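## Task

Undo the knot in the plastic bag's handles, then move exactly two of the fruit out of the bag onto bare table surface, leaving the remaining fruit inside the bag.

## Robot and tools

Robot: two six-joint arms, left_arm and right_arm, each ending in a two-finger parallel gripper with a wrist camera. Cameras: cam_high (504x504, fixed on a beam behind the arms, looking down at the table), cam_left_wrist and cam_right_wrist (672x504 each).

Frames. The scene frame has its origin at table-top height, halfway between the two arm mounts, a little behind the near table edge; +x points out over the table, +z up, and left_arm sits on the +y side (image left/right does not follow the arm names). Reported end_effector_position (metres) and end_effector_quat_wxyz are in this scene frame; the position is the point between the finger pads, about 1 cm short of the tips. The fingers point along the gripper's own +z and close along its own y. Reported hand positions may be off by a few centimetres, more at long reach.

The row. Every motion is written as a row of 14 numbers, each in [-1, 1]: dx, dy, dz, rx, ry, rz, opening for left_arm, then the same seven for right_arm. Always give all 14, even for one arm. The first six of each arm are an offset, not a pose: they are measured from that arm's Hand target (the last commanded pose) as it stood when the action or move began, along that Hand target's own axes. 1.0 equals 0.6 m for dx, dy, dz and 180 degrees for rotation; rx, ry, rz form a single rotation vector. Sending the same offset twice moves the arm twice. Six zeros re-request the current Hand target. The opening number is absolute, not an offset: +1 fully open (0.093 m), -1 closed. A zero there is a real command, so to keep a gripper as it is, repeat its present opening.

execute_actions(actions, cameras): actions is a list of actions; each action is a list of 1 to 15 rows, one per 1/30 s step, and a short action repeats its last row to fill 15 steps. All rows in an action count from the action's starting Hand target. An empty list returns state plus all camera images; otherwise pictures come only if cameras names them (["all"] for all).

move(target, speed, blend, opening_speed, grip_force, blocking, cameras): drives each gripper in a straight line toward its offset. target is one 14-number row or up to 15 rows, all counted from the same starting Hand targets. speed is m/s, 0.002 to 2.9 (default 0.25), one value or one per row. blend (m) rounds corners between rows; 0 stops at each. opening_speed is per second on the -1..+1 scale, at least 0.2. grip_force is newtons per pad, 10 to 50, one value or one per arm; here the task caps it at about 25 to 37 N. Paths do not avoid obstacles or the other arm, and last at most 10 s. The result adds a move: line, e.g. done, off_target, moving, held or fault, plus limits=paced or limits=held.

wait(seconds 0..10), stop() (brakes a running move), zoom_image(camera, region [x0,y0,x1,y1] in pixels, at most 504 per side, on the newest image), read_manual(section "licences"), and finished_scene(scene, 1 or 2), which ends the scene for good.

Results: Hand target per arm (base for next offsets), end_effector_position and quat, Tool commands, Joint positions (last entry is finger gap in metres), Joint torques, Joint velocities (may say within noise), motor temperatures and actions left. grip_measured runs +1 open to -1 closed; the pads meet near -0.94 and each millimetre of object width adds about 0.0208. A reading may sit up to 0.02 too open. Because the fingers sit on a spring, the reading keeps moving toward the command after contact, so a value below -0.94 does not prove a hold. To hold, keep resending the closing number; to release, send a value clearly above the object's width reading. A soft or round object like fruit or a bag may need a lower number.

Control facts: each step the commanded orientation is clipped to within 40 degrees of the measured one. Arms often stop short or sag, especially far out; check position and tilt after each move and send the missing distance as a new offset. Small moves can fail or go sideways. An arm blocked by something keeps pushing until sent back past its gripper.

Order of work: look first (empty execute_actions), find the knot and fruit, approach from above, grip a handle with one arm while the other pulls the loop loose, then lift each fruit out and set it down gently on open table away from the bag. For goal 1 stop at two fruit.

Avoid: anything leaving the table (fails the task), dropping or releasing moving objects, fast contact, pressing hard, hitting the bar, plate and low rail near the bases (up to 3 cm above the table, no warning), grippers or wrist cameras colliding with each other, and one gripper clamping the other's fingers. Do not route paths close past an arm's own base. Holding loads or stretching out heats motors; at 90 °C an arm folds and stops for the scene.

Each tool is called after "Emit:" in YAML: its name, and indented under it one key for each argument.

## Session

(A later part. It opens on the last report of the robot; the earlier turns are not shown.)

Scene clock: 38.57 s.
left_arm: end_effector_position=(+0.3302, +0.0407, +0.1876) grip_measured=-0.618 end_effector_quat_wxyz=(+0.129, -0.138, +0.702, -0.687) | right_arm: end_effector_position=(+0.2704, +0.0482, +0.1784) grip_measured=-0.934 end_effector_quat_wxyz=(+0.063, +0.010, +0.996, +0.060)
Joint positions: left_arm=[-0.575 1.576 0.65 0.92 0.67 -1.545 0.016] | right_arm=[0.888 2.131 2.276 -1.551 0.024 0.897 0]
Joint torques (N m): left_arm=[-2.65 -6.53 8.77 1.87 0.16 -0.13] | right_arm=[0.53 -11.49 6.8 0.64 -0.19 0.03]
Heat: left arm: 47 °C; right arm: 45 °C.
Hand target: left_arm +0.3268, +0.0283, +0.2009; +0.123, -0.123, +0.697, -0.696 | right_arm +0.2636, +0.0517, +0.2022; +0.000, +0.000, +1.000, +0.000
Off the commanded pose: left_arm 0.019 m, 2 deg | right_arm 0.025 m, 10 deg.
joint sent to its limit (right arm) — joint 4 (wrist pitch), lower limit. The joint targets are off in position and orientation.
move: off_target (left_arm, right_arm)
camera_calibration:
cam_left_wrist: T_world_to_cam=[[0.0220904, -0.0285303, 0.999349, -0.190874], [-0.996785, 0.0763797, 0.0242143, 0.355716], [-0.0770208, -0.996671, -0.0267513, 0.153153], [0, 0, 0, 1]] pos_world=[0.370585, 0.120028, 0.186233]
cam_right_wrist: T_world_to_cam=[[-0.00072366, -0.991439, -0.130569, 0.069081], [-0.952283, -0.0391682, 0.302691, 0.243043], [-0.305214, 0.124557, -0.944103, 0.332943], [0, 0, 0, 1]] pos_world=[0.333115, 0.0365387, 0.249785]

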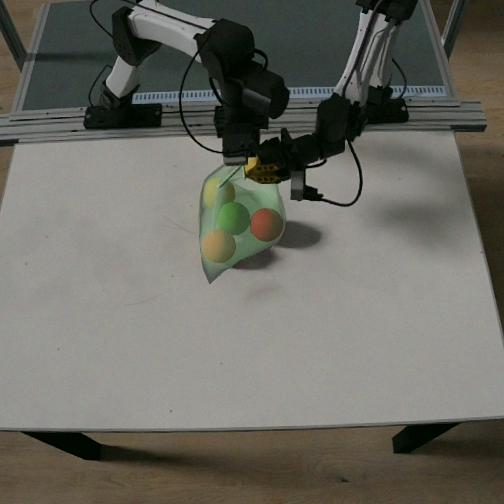

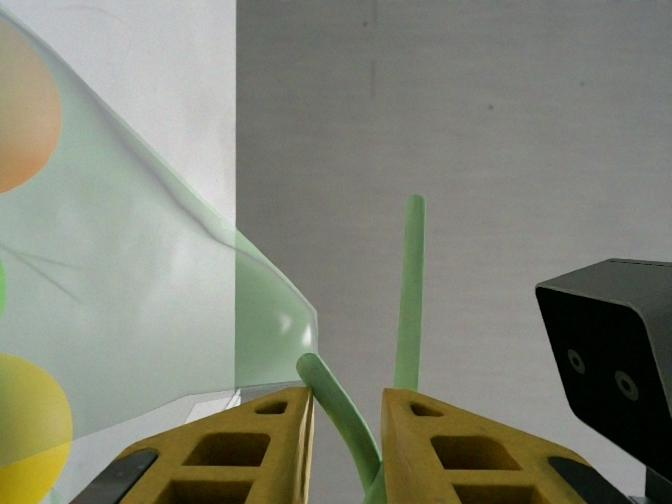

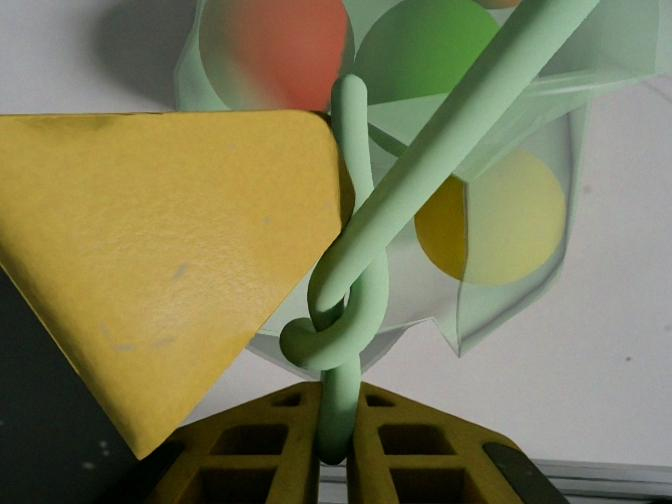

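Emit:
move:
  target:
    - [0,0,0.012,0,0,0,-0.62,0,0,0,0,0,0,-1]
    - [0,0,0.012,0,0,0,-1,0,0,0,0,0,0,-1]
  speed: 0.1
  cameras: ["all"]

Scene clock: 40.53 s.
left_arm: end_effector_position=(+0.3352, +0.0344, +0.1904) grip_measured=-0.977 end_effector_quat_wxyz=(+0.134, -0.139, +0.699, -0.688) | right_arm: end_effector_position=(+0.2704, +0.0481, +0.1790) grip_measured=-0.934 end_effector_quat_wxyz=(+0.064, +0.010, +0.996, +0.061)
Joint positions: left_arm=[-0.589 1.596 0.677 0.92 0.647 -1.545 0] | right_arm=[0.888 2.129 2.276 -1.551 0.024 0.897 0]
Joint torques (N m): left_arm=[-2.76 -6.61 8.31 1.86 0.2 -0.11] | right_arm=[0.61 -11.45 7.06 0.63 -0.17 0.03]
Heat: left arm: 47 °C; right arm: 45 °C.
Hand target: left_arm +0.3292, +0.0215, +0.2009; +0.123, -0.123, +0.697, -0.696 | right_arm +0.2636, +0.0517, +0.2022; +0.000, +0.000, +1.000, +0.000
Off the commanded pose: left_arm 0.018 m, 2 deg | right_arm 0.024 m, 10 deg.
joint sent to its limit (right arm) — joint 4 (wrist pitch), lower limit. The joint targets are off in position and orientation.
move: off_target (left_arm, right_arm); target 2's new opening was sent with left_arm's hand 0.021 m and 3 deg from that target
camera_calibration:
cam_left_wrist: T_world_to_cam=[[0.0156161, -0.0248742, 0.999569, -0.191964], [-0.997555, 0.0677214, 0.0172699, 0.362999], [-0.0681218, -0.997394, -0.0237559, 0.143843], [0, 0, 0, 1]] pos_world=[0.374908, 0.11411, 0.189029]
cam_right_wrist: T_world_to_cam=[[-0.000680997, -0.991277, -0.131794, 0.06926], [-0.952576, -0.0394617, 0.30173, 0.243078], [-0.304299, 0.125749, -0.94424, 0.333282], [0, 0, 0, 1]] pos_world=[0.333014, 0.0363381, 0.250482]

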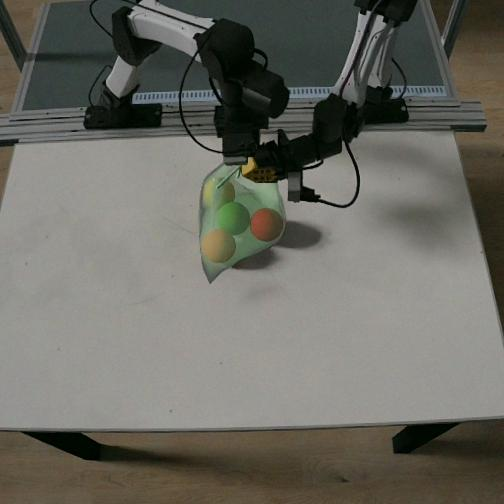

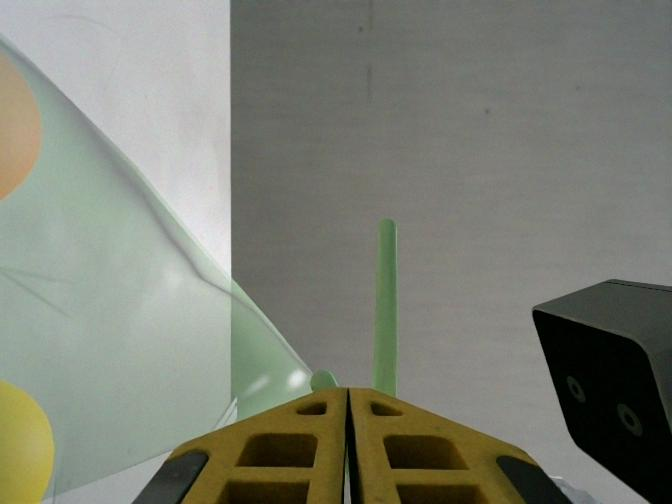

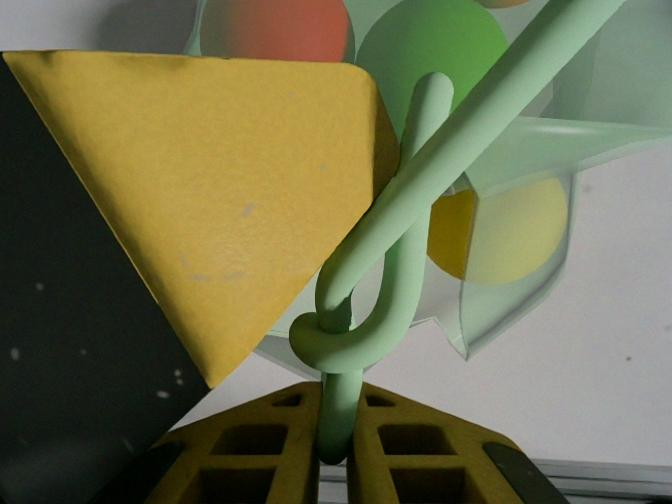

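Emit:
move:
  target:
    - [0,0,-0.08,0,0,0,-1,0,0,0,0,0,0,-1]
    - [0.018,0.01,-0.08,0,0,0,-0.5,0,0,0,0,0,0,-1]
    - [0.018,0.01,0.0,0,0,0,-0.5,0,0,0,0,0,0,-1]
  speed: 0.1
  cameras: ["all"]

Scene clock: 44.93 s.
left_arm: end_effector_position=(+0.3307, +0.0390, +0.1757) grip_measured=-0.503 end_effector_quat_wxyz=(+0.135, -0.160, +0.706, -0.677) | right_arm: end_effector_position=(+0.2771, +0.0421, +0.1798) grip_measured=-0.934 end_effector_quat_wxyz=(+0.071, +0.017, +0.996, +0.055)
Joint positions: left_arm=[-0.598 1.585 0.63 0.92 0.605 -1.548 0.021] | right_arm=[0.874 2.128 2.276 -1.551 0.042 0.897 0]
Joint torques (N m): left_arm=[-4.22 -6.08 8.95 2.23 0.35 -0.05] | right_arm=[2 -11.28 6.74 0.67 -0.34 -0.01]
Heat: left arm: 47 °C; right arm: 45 °C.
Hand target: left_arm +0.3191, +0.0179, +0.1949; +0.123, -0.123, +0.697, -0.696 | right_arm +0.2636, +0.0517, +0.2022; +0.000, +0.000, +1.000, +0.000
Off the commanded pose: left_arm 0.031 m, 5 deg | right_arm 0.028 m, 11 deg.
joint sent to its limit (right arm) — joint 4 (wrist pitch), lower limit. The joint targets are off in position and orientation.
move: off_target (left_arm, right_arm); target 2's new opening was sent with left_arm's hand 0.017 m and 3 deg from that target
camera_calibration:
cam_left_wrist: T_world_to_cam=[[0.0502252, -0.0433663, 0.997796, -0.187527], [-0.998053, 0.0348022, 0.0517507, 0.353855], [-0.0369698, -0.998453, -0.041534, 0.140618], [0, 0, 0, 1]] pos_world=[0.367784, 0.119954, 0.174642]
cam_right_wrist: T_world_to_cam=[[-0.0152404, -0.99244, -0.121782, 0.0657817], [-0.95734, -0.0206662, 0.288223, 0.251964], [-0.288561, 0.120979, -0.949788, 0.333569], [0, 0, 0, 1]] pos_world=[0.338473, 0.0301366, 0.252209]

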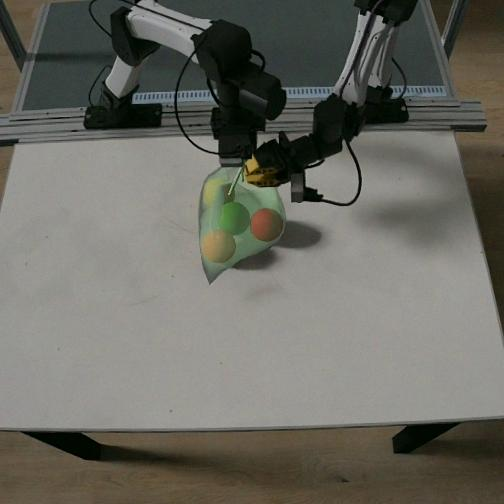

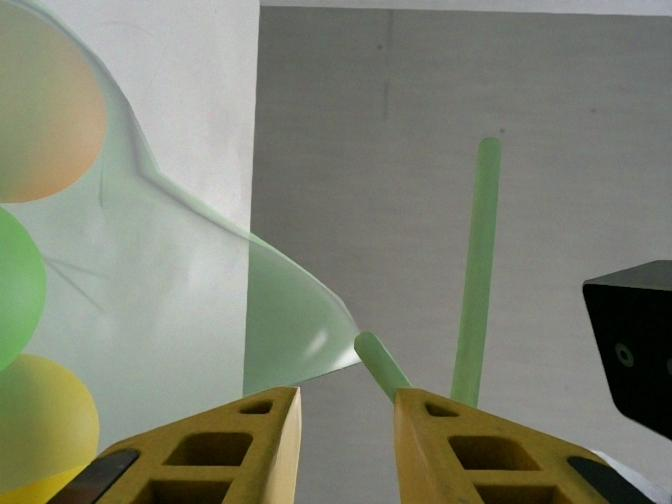

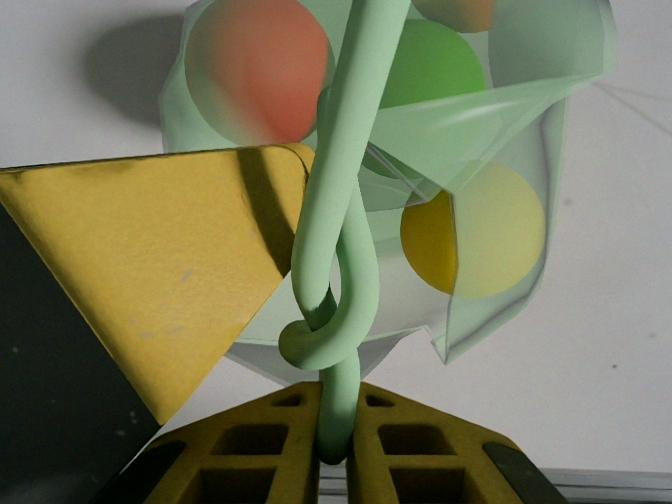

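Emit:
move:
  target:
    - [0,0,-0.06,0,0,0,-0.5,0,0,0,0,0,0,-1]
    - [-0.032,-0.0083,-0.06,0,0,0,-0.5,0,0,0,0,0,0,-1]
    - [-0.032,-0.0083,0.019,0,0,0,-0.5,0,0,0,0,0,0,-1]
  speed: 0.1
  cameras: ["all"]

Scene clock: 47.87 s.
left_arm: end_effector_position=(+0.3429, +0.0240, +0.1881) grip_measured=-0.502 end_effector_quat_wxyz=(+0.125, -0.134, +0.701, -0.689) | right_arm: end_effector_position=(+0.2695, +0.0486, +0.1797) grip_measured=-0.934 end_effector_quat_wxyz=(+0.063, +0.008, +0.996, +0.062)
Joint positions: left_arm=[-0.596 1.651 0.73 0.92 0.66 -1.548 0.021] | right_arm=[0.89 2.128 2.276 -1.551 0.022 0.896 0]
Joint torques (N m): left_arm=[-2.13 -7.25 8.55 1.87 0.1 -0.06] | right_arm=[0.53 -11.32 6.93 0.64 -0.17 0.01]
Heat: left arm: 47 °C; right arm: 46 °C.
Hand target: left_arm +0.3410, +0.0137, +0.1999; +0.123, -0.123, +0.697, -0.696 | right_arm +0.2636, +0.0517, +0.2022; +0.000, +0.000, +1.000, +0.000
Off the commanded pose: left_arm 0.016 m, 2 deg | right_arm 0.024 m, 10 deg.
joint sent to its limit (right arm) — joint 4 (wrist pitch), lower limit. The joint targets are off in position and orientation.
move: off_target (left_arm, right_arm)
camera_calibration:
cam_left_wrist: T_world_to_cam=[[0.0203312, -0.0250656, 0.999479, -0.191675], [-0.995878, 0.0878831, 0.022462, 0.369345], [-0.0884003, -0.995815, -0.0231755, 0.140701], [0, 0, 0, 1]] pos_world=[0.384157, 0.102849, 0.18654]
cam_right_wrist: T_world_to_cam=[[0.00266274, -0.990956, -0.134158, 0.0693904], [-0.952268, -0.0434651, 0.302153, 0.242136], [-0.305251, 0.12695, -0.943772, 0.333587], [0, 0, 0, 1]] pos_world=[0.332222, 0.0369384, 0.250977]

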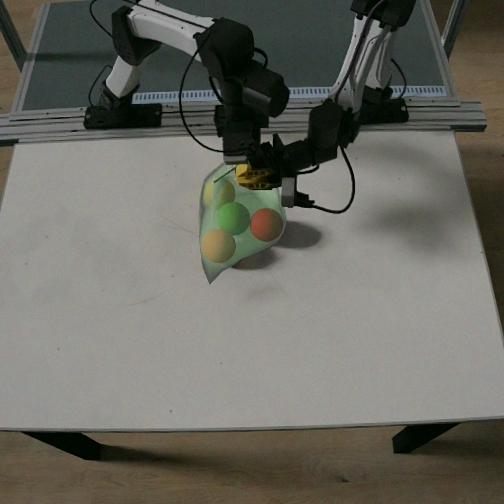

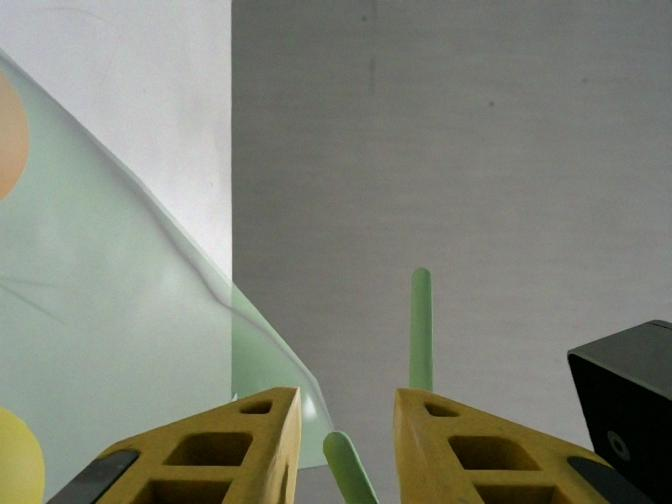

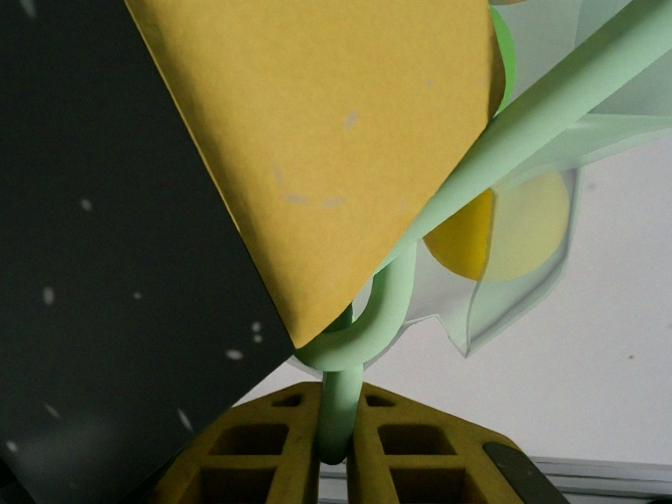

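Strand end is between the fingers (px 340,450). Close.

Emit:
move:
  target: [0,0,0,0,0,0,-1,0,0,0,0,0,0,-1]
  cameras: ["all"]

Scene clock: 48.73 s.
left_arm: end_effector_position=(+0.3421, +0.0223, +0.1894) grip_measured=-0.955 end_effector_quat_wxyz=(+0.125, -0.132, +0.701, -0.690) | right_arm: end_effector_position=(+0.2694, +0.0487, +0.1797) grip_measured=-0.934 end_effector_quat_wxyz=(+0.063, +0.008, +0.996, +0.062)
Joint positions: left_arm=[-0.601 1.651 0.733 0.92 0.658 -1.548 0] | right_arm=[0.89 2.128 2.276 -1.551 0.021 0.896 0]
Joint torques (N m): left_arm=[-1.85 -7.31 8.28 1.88 0.12 -0.09] | right_arm=[0.54 -11.28 7.05 0.64 -0.18 0.06]
Heat: left arm: 47 °C; right arm: 46 °C.
Hand target: left_arm +0.3410, +0.0137, +0.1999; +0.123, -0.123, +0.697, -0.696 | right_arm +0.2636, +0.0517, +0.2022; +0.000, +0.000, +1.000, +0.000
Off the commanded pose: left_arm 0.014 m, 1 deg | right_arm 0.023 m, 10 deg.
joint sent to its limit (right arm) — joint 4 (wrist pitch), lower limit. The joint targets are off in position and orientation.
move: off_target (left_arm, right_arm)
camera_calibration:
cam_left_wrist: T_world_to_cam=[[0.0176748, -0.0234265, 0.999569, -0.192072], [-0.995658, 0.0909711, 0.0197377, 0.369086], [-0.0913943, -0.995578, -0.0217168, 0.139748], [0, 0, 0, 1]] pos_world=[0.38365, 0.101055, 0.187739]
cam_right_wrist: T_world_to_cam=[[0.00265439, -0.990927, -0.134377, 0.0695461], [-0.952174, -0.043563, 0.302435, 0.241947], [-0.305545, 0.127147, -0.94365, 0.333603], [0, 0, 0, 1]] pos_world=[0.332122, 0.0370383, 0.250977]

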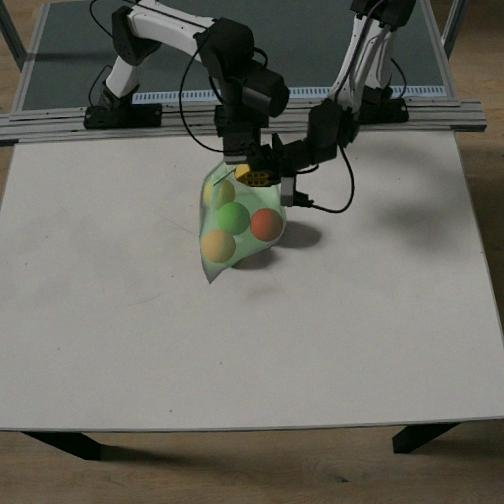

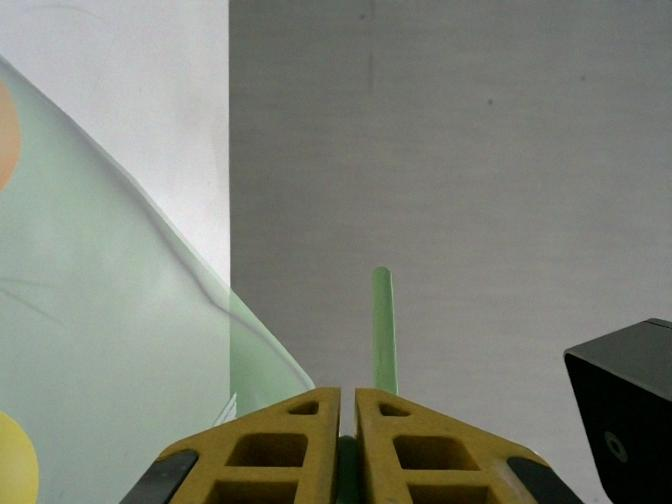

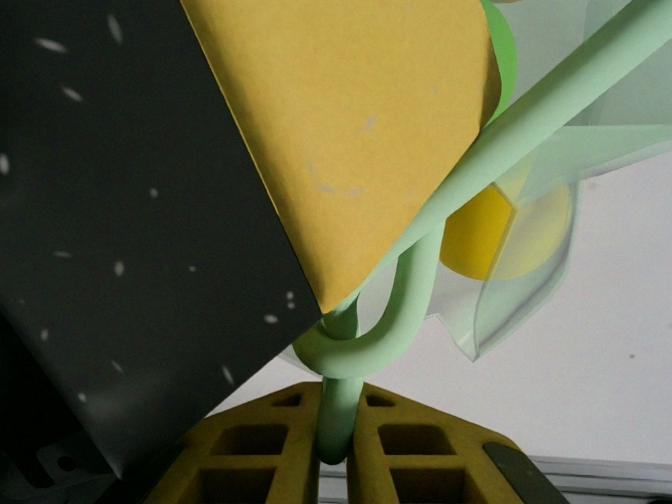

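Emit:
move:
  target: [-0.1253,0,0.0456,0,0,0,-1,0.05,0,0,0,0,0,-1]
  speed: 0.08
  cameras: ["all"]

Scene clock: 51.17 s.
left_arm: end_effector_position=(+0.4188, +0.0165, +0.1910) grip_measured=-0.955 end_effector_quat_wxyz=(+0.129, -0.127, +0.697, -0.693) | right_arm: end_effector_position=(+0.2435, +0.0538, +0.1845) grip_measured=-0.934 end_effector_quat_wxyz=(+0.059, -0.002, +0.996, +0.062)
Joint positions: left_arm=[-0.509 1.884 1.032 0.87 0.752 -1.548 0] | right_arm=[0.945 2.079 2.221 -1.551 0.021 0.931 0]
Joint torques (N m): left_arm=[0.02 -9.77 8.77 1.68 0.24 -0.12] | right_arm=[0.62 -11.85 4.44 0.63 -0.16 0.23]
Heat: left arm: 47 °C; right arm: 46 °C.
Hand target: left_arm +0.4210, +0.0137, +0.1999; +0.123, -0.123, +0.697, -0.696 | right_arm +0.2336, +0.0517, +0.2022; +0.000, +0.000, +1.000, +0.000
Off the commanded pose: left_arm 0.010 m, 1 deg | right_arm 0.020 m, 10 deg.
joint sent to its limit (right arm) — joint 4 (wrist pitch), lower limit. The joint targets are off in position and orientation.
move: off_target (right_arm)
camera_calibration:
cam_left_wrist: T_world_to_cam=[[0.00362433, -0.016744, 0.999853, -0.189476], [-0.995717, 0.0923058, 0.00515513, 0.448717], [-0.0923786, -0.99559, -0.0163377, 0.140367], [0, 0, 0, 1]] pos_world=[0.460449, 0.095156, 0.189428]
cam_right_wrist: T_world_to_cam=[[0.02176, -0.990779, -0.133729, 0.0705184], [-0.94873, -0.0626536, 0.309817, 0.214832], [-0.315339, 0.120131, -0.941345, 0.331975], [0, 0, 0, 1]] pos_world=[0.306968, 0.0434477, 0.255375]

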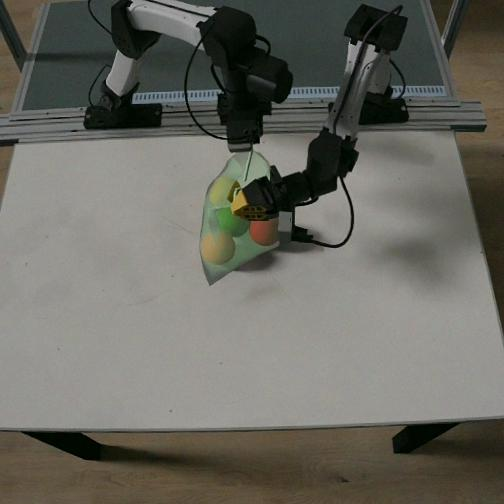

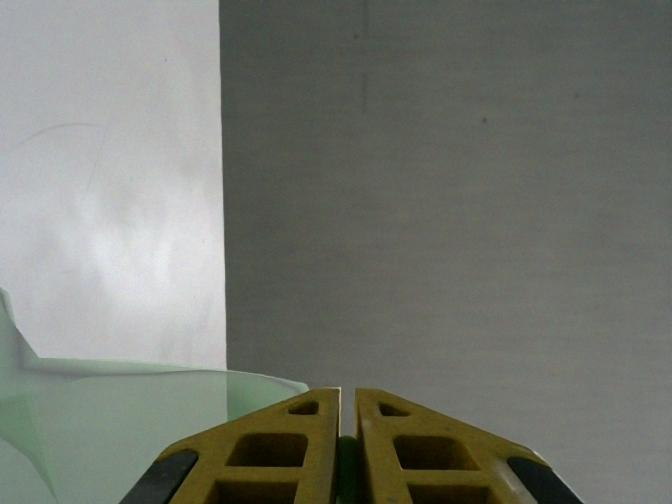

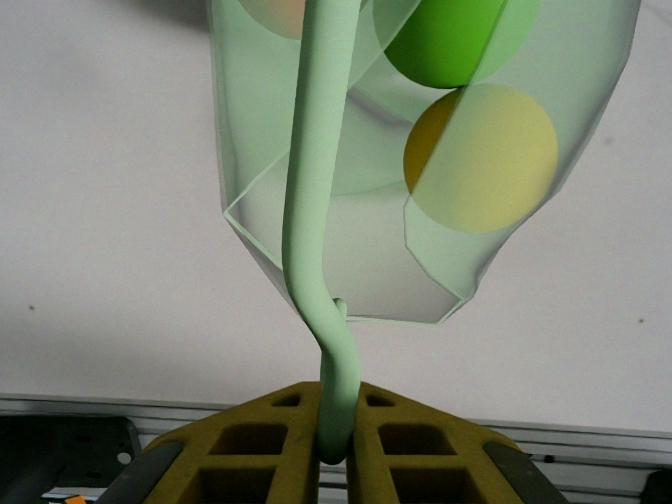

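Emit:
zoom_image:
  camera: "cam_high"
  region: [180, 130, 320, 300]

Emit:
zoom_image:
  camera: "cam_right_wrist"
  region: [190, 0, 672, 360]

Scaled by 2.965 from the camera's 504x504 image, which has a finer 720x720 frame.

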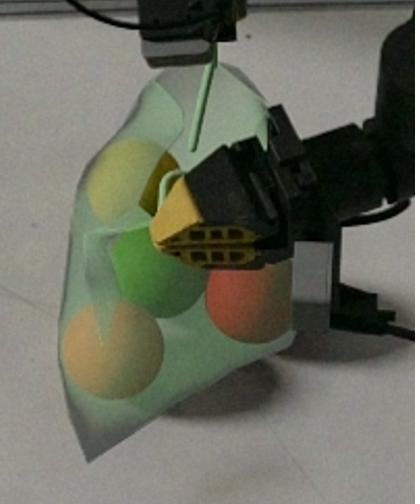

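Scaled by 1.046 from the camera's 672x504 image, which has a finer 960x720 frame.

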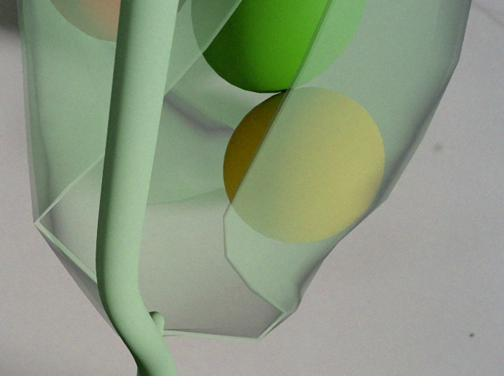

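Emit:
move:
  target: [-0.128,0.083,0.135,0,0,0,-1,0,0,0.05,0,0,0,-1]
  speed: 0.08
  cameras: ["all"]

Emit:
zoom_image:
  camera: "cam_high"
  region: [180, 130, 320, 300]

Scene clock: 53.67 s.
left_arm: end_effector_position=(+0.5181, -0.0333, +0.1390) grip_measured=-0.955 end_effector_quat_wxyz=(+0.126, -0.127, +0.699, -0.693) | right_arm: end_effector_position=(+0.2404, +0.0496, +0.1749) grip_measured=-0.934 end_effector_quat_wxyz=(+0.048, -0.001, +0.998, +0.048)
Joint positions: left_arm=[-0.509 2.346 1.566 0.793 0.756 -1.548 0] | right_arm=[0.945 2.079 2.185 -1.551 0.021 0.933 0]
Joint torques (N m): left_arm=[-0.06 -13.91 9.03 1.67 0.17 -0.11] | right_arm=[0.61 -7.91 4.51 0.55 -0.18 0.23]
Heat: left arm: 47 °C; right arm: 46 °C.
Hand target: left_arm +0.5209, -0.0362, +0.1501; +0.123, -0.123, +0.697, -0.696 | right_arm +0.2337, +0.0517, +0.1722; +0.000, +0.000, +1.000, +0.000
Off the commanded pose: left_arm 0.012 m, 1 deg | right_arm 0.008 m, 8 deg.
joint sent to its limit (right arm) — joint 4 (wrist pitch), lower limit. The joint targets are off in position and orientation.
move: off_target (left_arm, right_arm)
camera_calibration:
cam_left_wrist: T_world_to_cam=[[0.0076095, -0.0185991, 0.999798, -0.140826], [-0.995257, 0.0968233, 0.00937613, 0.551819], [-0.0969781, -0.995128, -0.0177741, 0.101709], [0, 0, 0, 1]] pos_world=[0.560138, 0.0451652, 0.137431]
cam_right_wrist: T_world_to_cam=[[0.0178357, -0.994192, -0.106132, 0.0614484], [-0.942051, -0.0522748, 0.33137, 0.208737], [-0.334994, 0.0940719, -0.937512, 0.327857], [0, 0, 0, 1]] pos_world=[0.305375, 0.0411611, 0.244723]

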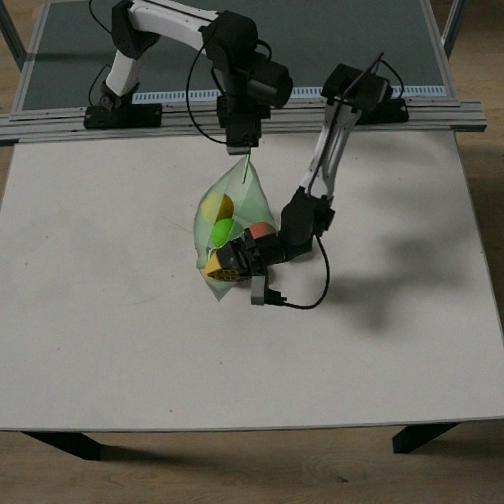

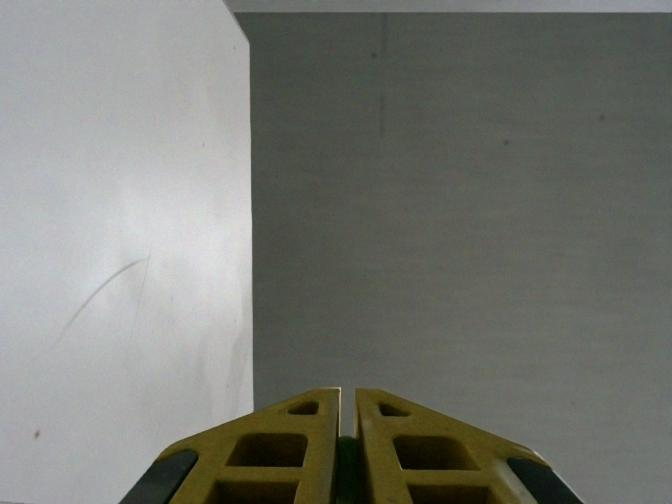

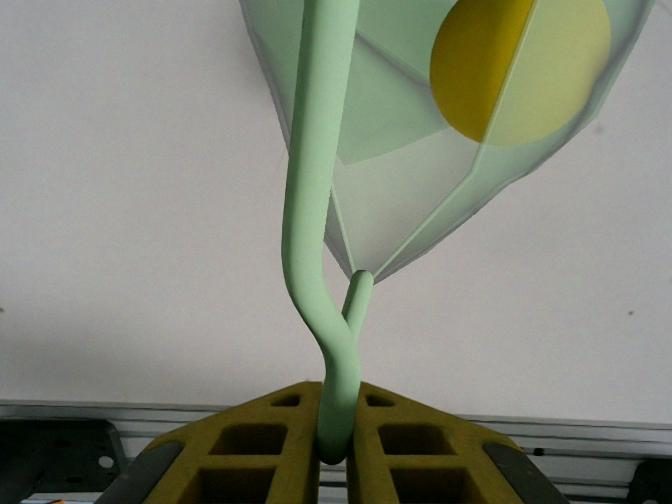

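Scaled by 2.965 from the camera's 504x504 image, which has a finer 720x720 frame.

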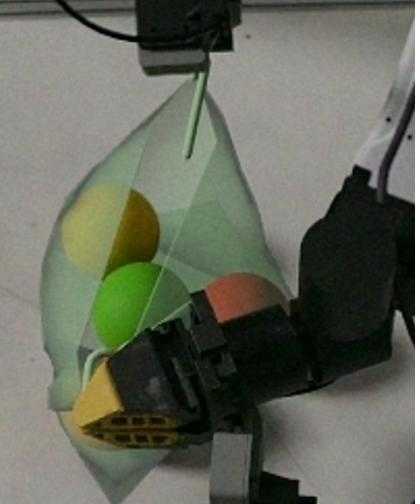

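Emit:
move:
  target:
    - [0,0,0,0,0,0,-1,-0.07,0,0.12,0,0,0,-1]
    - [0,0,0,0,0,0,-1,-0.07,0,0.12,0,0,0,0]
    - [0,0,0,0,0,0,-1,0.08,0,-0.1,0,0,0,0]
  speed: 0.12
  cameras: ["all"]

Emit:
zoom_image:
  camera: "cam_high"
  region: [180, 130, 320, 300]

Scene clock: 58.40 s.
left_arm: end_effector_position=(+0.5181, -0.0333, +0.1390) grip_measured=-0.955 end_effector_quat_wxyz=(+0.126, -0.127, +0.699, -0.693) | right_arm: end_effector_position=(+0.1931, +0.0585, +0.2227) grip_measured=-0.002 end_effector_quat_wxyz=(+0.073, -0.006, +0.992, +0.105)
Joint positions: left_arm=[-0.509 2.346 1.566 0.792 0.756 -1.548 0] | right_arm=[1.054 1.927 2.144 -1.54 0.02 1.031 0.045]
Joint torques (N m): left_arm=[-0.1 -13.89 9.13 1.69 0.2 -0.11] | right_arm=[0.27 -9.61 4.26 0.72 -0.15 0.2]
Heat: left arm: 47 °C; right arm: 46 °C.
Hand target: left_arm +0.5209, -0.0362, +0.1501; +0.123, -0.123, +0.697, -0.696 | right_arm +0.1856, +0.0517, +0.2322; +0.000, +0.000, +1.000, +0.000
Off the commanded pose: left_arm 0.012 m, 1 deg | right_arm 0.014 m, 15 deg.
joint sent to its limit (right arm) — joint 4 (wrist pitch), lower limit. The joint targets are off in position and orientation.
move: off_target (left_arm, right_arm)
camera_calibration:
cam_left_wrist: T_world_to_cam=[[0.00799167, -0.018831, 0.999791, -0.140929], [-0.995254, 0.0968144, 0.00977891, 0.551764], [-0.0969783, -0.995124, -0.017968, 0.101734], [0, 0, 0, 1]] pos_world=[0.560138, 0.0451653, 0.137332]
cam_right_wrist: T_world_to_cam=[[0.0385336, -0.975499, -0.216601, 0.0957093], [-0.95664, -0.098642, 0.274063, 0.167105], [-0.288714, 0.196649, -0.937002, 0.340852], [0, 0, 0, 1]] pos_world=[0.25458, 0.0428196, 0.294313]

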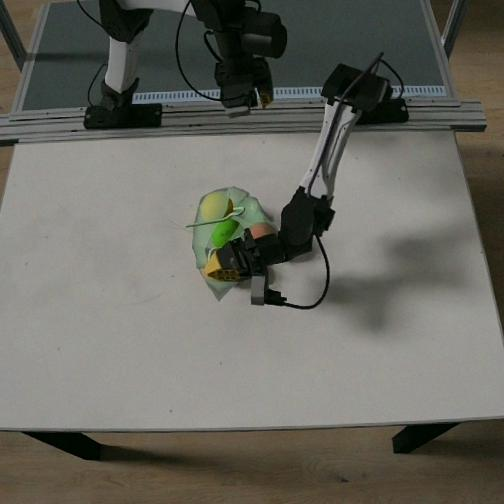

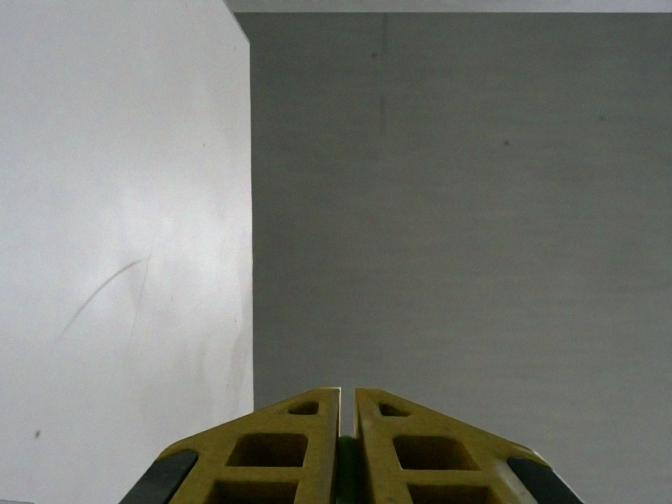

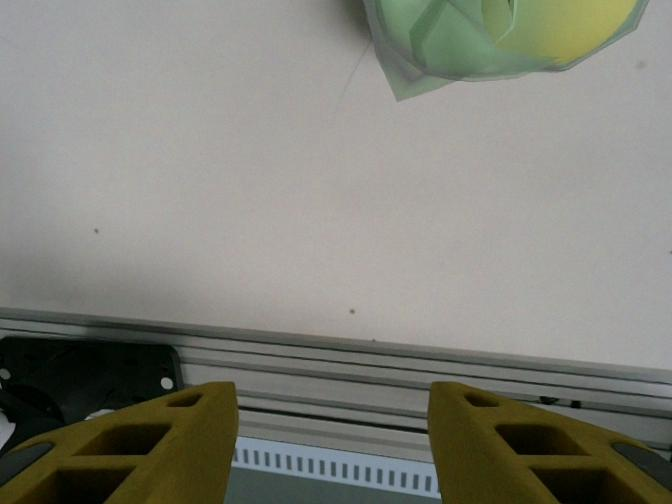

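Scaled by 2.965 from the camera's 504x504 image, which has a finer 720x720 frame.

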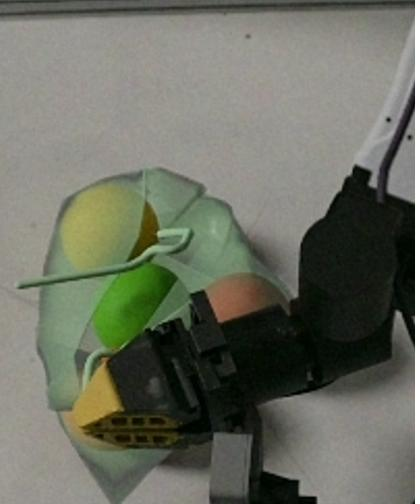

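Emit:
move:
  target:
    - [0.04,0.07,0.0,0,0,0,-1,0,0,0,0,0,0,1]
    - [0.04,0.07,0,0,0,0,-0.4,0,0,0,0,0,0,1]
    - [0.04,-0.05,-0.4,0,0,0,-0.4,-0.1,0,0,0,0,0,1]
  speed: 0.15
  cameras: ["cam_high","cam_right_wrist"]

Emit:
zoom_image:
  camera: "cam_high"
  region: [180, 160, 300, 300]

Scene clock: 65.07 s.
left_arm: end_effector_position=(+0.4213, +0.1802, +0.1586) grip_measured=-0.403 end_effector_quat_wxyz=(+0.105, -0.149, +0.703, -0.688) | right_arm: end_effector_position=(+0.2467, +0.0501, +0.2314) grip_measured=+1.000 end_effector_quat_wxyz=(+0.098, +0.006, +0.988, +0.120)
Joint positions: left_arm=[-0.066 1.837 0.842 0.954 1.197 -1.558 0.026] | right_arm=[0.931 1.996 2.267 -1.54 0.015 0.932 0.093]
Joint torques (N m): left_arm=[-0.13 -12.44 4.83 2.12 0.28 -0.23] | right_arm=[-0.38 -6.35 6.67 0.81 -0.13 0]
Motor temperatures (°C): left_arm=[27 43 47 46 26 27 31] | right_arm=[25 45 40 42 27 24 27]
Heat: left arm: 47 °C; right arm: 45 °C.
Hand target: left_arm +0.4163, +0.1811, +0.1803; +0.123, -0.122, +0.697, -0.696 | right_arm +0.2456, +0.0517, +0.2322; +0.000, +0.000, +1.000, +0.000
Off the commanded pose: left_arm 0.022 m, 4 deg | right_arm 0.002 m, 18 deg.
joint sent to its limit (right arm) — joint 4 (wrist pitch), lower limit. The joint targets are off in position and orientation.
move: off_target (left_arm, right_arm)
camera_calibration:
cam_right_wrist: T_world_to_cam=[[0.023681, -0.969065, -0.245669, 0.0973438], [-0.970664, -0.0811026, 0.226351, 0.228759], [-0.239273, 0.233102, -0.942556, 0.353436], [0, 0, 0, 1]] pos_world=[0.304311, 0.0304988, 0.305268]
Images, in order (width x height): cam_high 504x504, cam_right_wrist 672x504.

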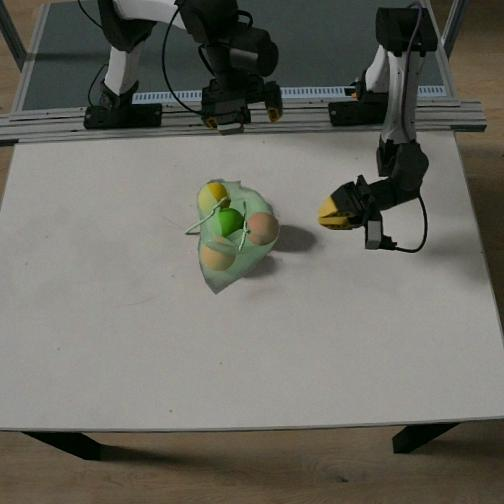

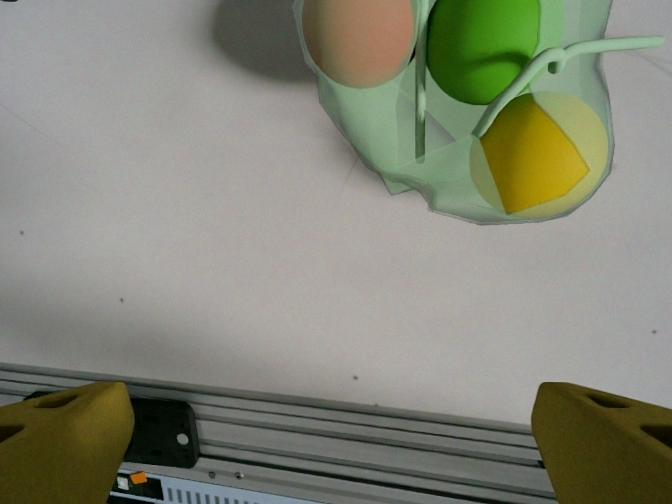

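Scaled by 3.600 from the camera's 504x504 image, which has a finer 720x720 frame.

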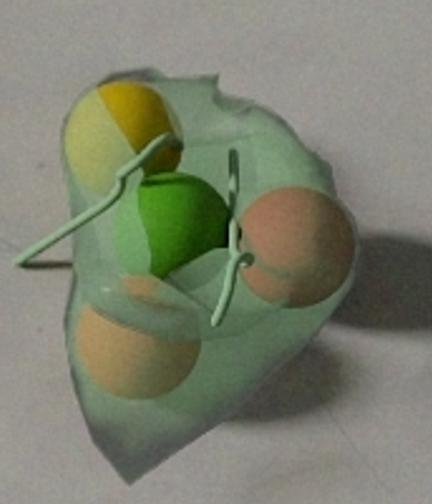

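Emit:
move:
  target: [0,-0.05,-0.1,0,0,0,-0.4,-0.19,-0.056,0.1,0,0,-0.5,1]
  cameras: ["cam_high","cam_right_wrist"]

Scene clock: 69.63 s.
left_arm: end_effector_position=(+0.4017, +0.2350, +0.1972) grip_measured=-0.403 end_effector_quat_wxyz=(+0.121, -0.129, +0.697, -0.695) | right_arm: end_effector_position=(+0.3581, +0.0190, +0.1738) grip_measured=+1.000 end_effector_quat_wxyz=(-0.123, +0.696, -0.707, +0.000)
Joint positions: left_arm=[0.101 1.712 0.817 0.954 1.371 -1.609 0.026] | right_arm=[0.69 2.277 2.485 -1.54 -0.02 -0.871 0.093]
Joint torques (N m): left_arm=[0.03 -11.38 5.09 1.45 0.22 -0.22] | right_arm=[-0.09 -7.91 6.9 0.71 0.1 0]
Heat: left arm: 46 °C; right arm: 45 °C.
Hand target: left_arm +0.3958, +0.2375, +0.2103; +0.123, -0.122, +0.697, -0.696 | right_arm +0.3596, +0.0181, +0.1723; +0.000, +0.707, -0.707, +0.000
Off the commanded pose: left_arm 0.015 m, 1 deg | right_arm 0.002 m, 14 deg.
joint sent to its limit (right arm) — joint 4 (wrist pitch), lower limit. The joint targets are off in position and orientation.
move: off_target (left_arm, right_arm)
camera_calibration:
cam_right_wrist: T_world_to_cam=[[0.986518, -0.0192521, 0.162519, -0.383289], [-0.0608197, -0.965062, 0.254865, 0.0334408], [0.151934, -0.261313, -0.953222, 0.204162], [0, 0, 0, 1]] pos_world=[0.349136, 0.0782436, 0.248381]
Images, in order (width x height): cam_high 504x504, cam_right_wrist 672x504.

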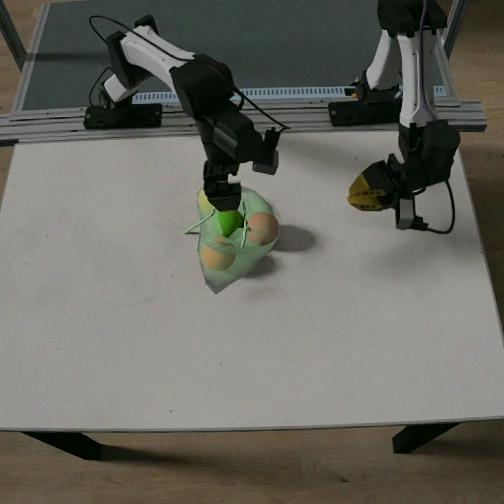

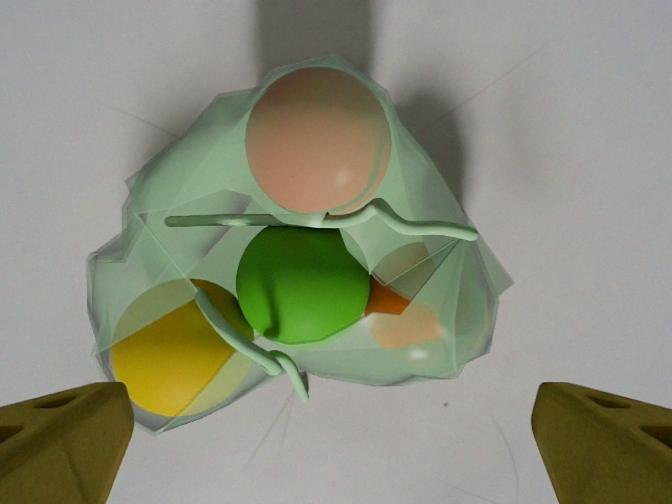

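Emit:
move:
  target: [0,0,0,0,0,0,-0.4,0.025,-0.003,0.083,0,0,0.222,1]
  cameras: ["cam_right_wrist"]

Scene clock: 72.27 s.
left_arm: end_effector_position=(+0.4017, +0.2350, +0.1972) grip_measured=-0.403 end_effector_quat_wxyz=(+0.120, -0.129, +0.697, -0.695) | right_arm: end_effector_position=(+0.3648, +0.0061, +0.1323) grip_measured=+1.000 end_effector_quat_wxyz=(+0.067, -0.428, +0.901, +0.014)
Joint positions: left_arm=[0.101 1.712 0.817 0.954 1.371 -1.609 0.026] | right_arm=[0.669 2.34 2.439 -1.54 0.005 -0.226 0.093]
Joint torques (N m): left_arm=[0.14 -11.47 5.23 1.45 0.24 -0.24] | right_arm=[-0.35 -8.42 4.41 0.45 -0.02 0.24]
Heat: left arm: 46 °C; right arm: 45 °C.
Hand target: left_arm +0.3958, +0.2375, +0.2103; +0.123, -0.123, +0.697, -0.696 | right_arm +0.3615, +0.0031, +0.1225; +0.000, -0.423, +0.906, +0.000
Off the commanded pose: left_arm 0.015 m, 1 deg | right_arm 0.011 m, 8 deg.
joint sent to its limit (right arm) — joint 4 (wrist pitch), lower limit. The joint targets are off in position and orientation.
move: off_target (left_arm, right_arm)
camera_calibration:
cam_right_wrist: T_world_to_cam=[[0.779903, -0.625502, 0.0223106, -0.285779], [-0.60208, -0.740005, 0.299821, 0.222144], [-0.171029, -0.247264, -0.953735, 0.278089], [0, 0, 0, 1]] pos_world=[0.404189, 0.0543936, 0.204996]
Images, in order (width x height): cam_right_wrist 672x504.

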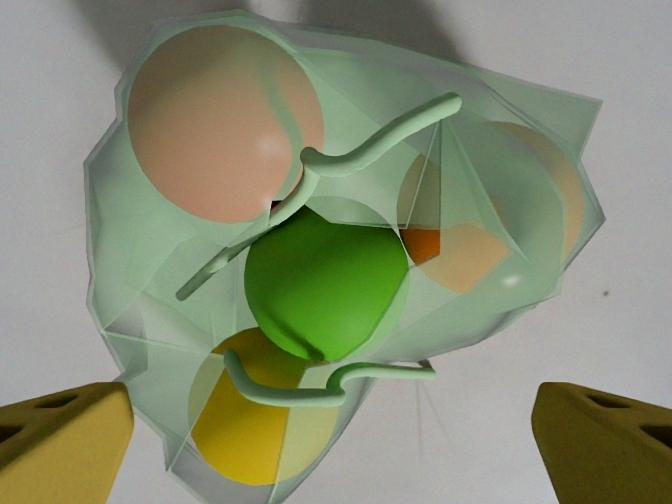

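Emit:
move:
  target:
    - [0,0,0,0,0,0,-0.4,0.005,0.006,0.07,0,0,0,1]
    - [0,0,0,0,0,0,-0.4,0.005,0.006,0.1475,0,0,0,1]
  speed: 0.1
  cameras: ["all"]

Scene clock: 74.63 s.
left_arm: end_effector_position=(+0.4017, +0.2350, +0.1972) grip_measured=-0.403 end_effector_quat_wxyz=(+0.120, -0.129, +0.697, -0.695) | right_arm: end_effector_position=(+0.3565, +0.0002, +0.0297) grip_measured=+1.000 end_effector_quat_wxyz=(-0.008, -0.426, +0.905, -0.003)
Joint positions: left_arm=[0.101 1.712 0.817 0.954 1.371 -1.609 0.026] | right_arm=[0.669 2.406 2.149 -1.339 0.005 -0.219 0.093]
Joint torques (N m): left_arm=[0.14 -11.49 5.18 1.45 0.25 -0.27] | right_arm=[0.09 -11.29 4.6 0.43 -0.11 0.24]
Heat: left arm: 46 °C; right arm: 45 °C.
Hand target: left_arm +0.3958, +0.2375, +0.2103; +0.123, -0.123, +0.697, -0.696 | right_arm +0.3569, +0.0032, +0.0340; +0.000, -0.423, +0.906, +0.000
Off the commanded pose: left_arm 0.015 m, 1 deg | right_arm 0.005 m, 1 deg.
move: off_target (left_arm)
camera_calibration:
cam_left_wrist: T_world_to_cam=[[0.0182507, -0.0118375, 0.999763, -0.19892], [-0.994649, 0.101478, 0.0193589, 0.406191], [-0.101684, -0.994767, -0.00992211, 0.358725], [0, 0, 0, 1]] pos_world=[0.444125, 0.313273, 0.194569]
cam_right_wrist: T_world_to_cam=[[0.776495, -0.629975, -0.0136439, -0.278448], [-0.561341, -0.701411, 0.439225, 0.224833], [-0.286271, -0.333397, -0.898274, 0.216756], [0, 0, 0, 1]] pos_world=[0.404472, 0.0545507, 0.0921546]

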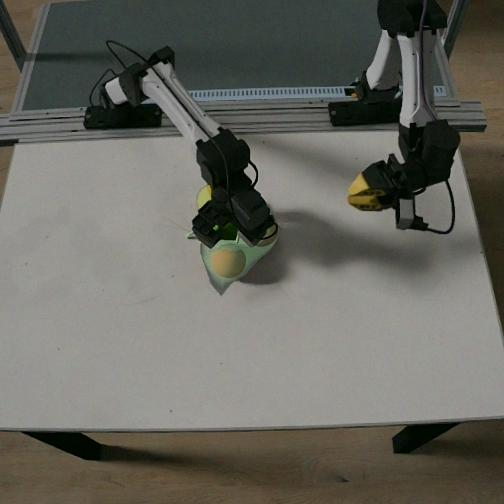

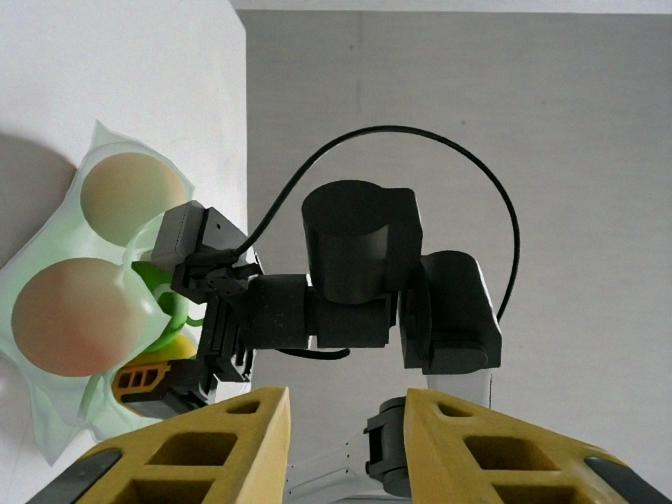

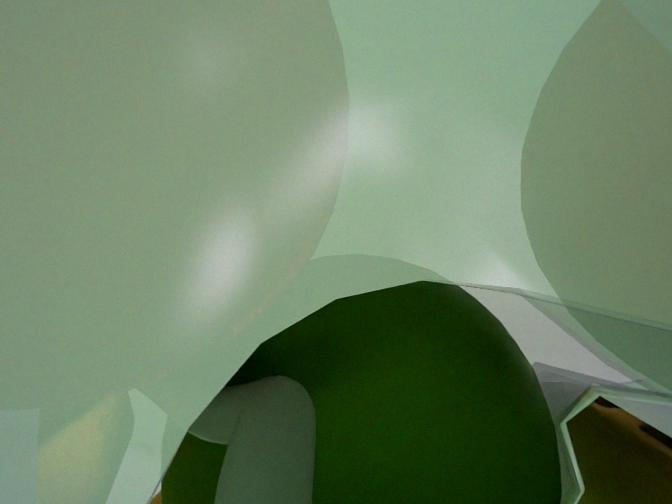

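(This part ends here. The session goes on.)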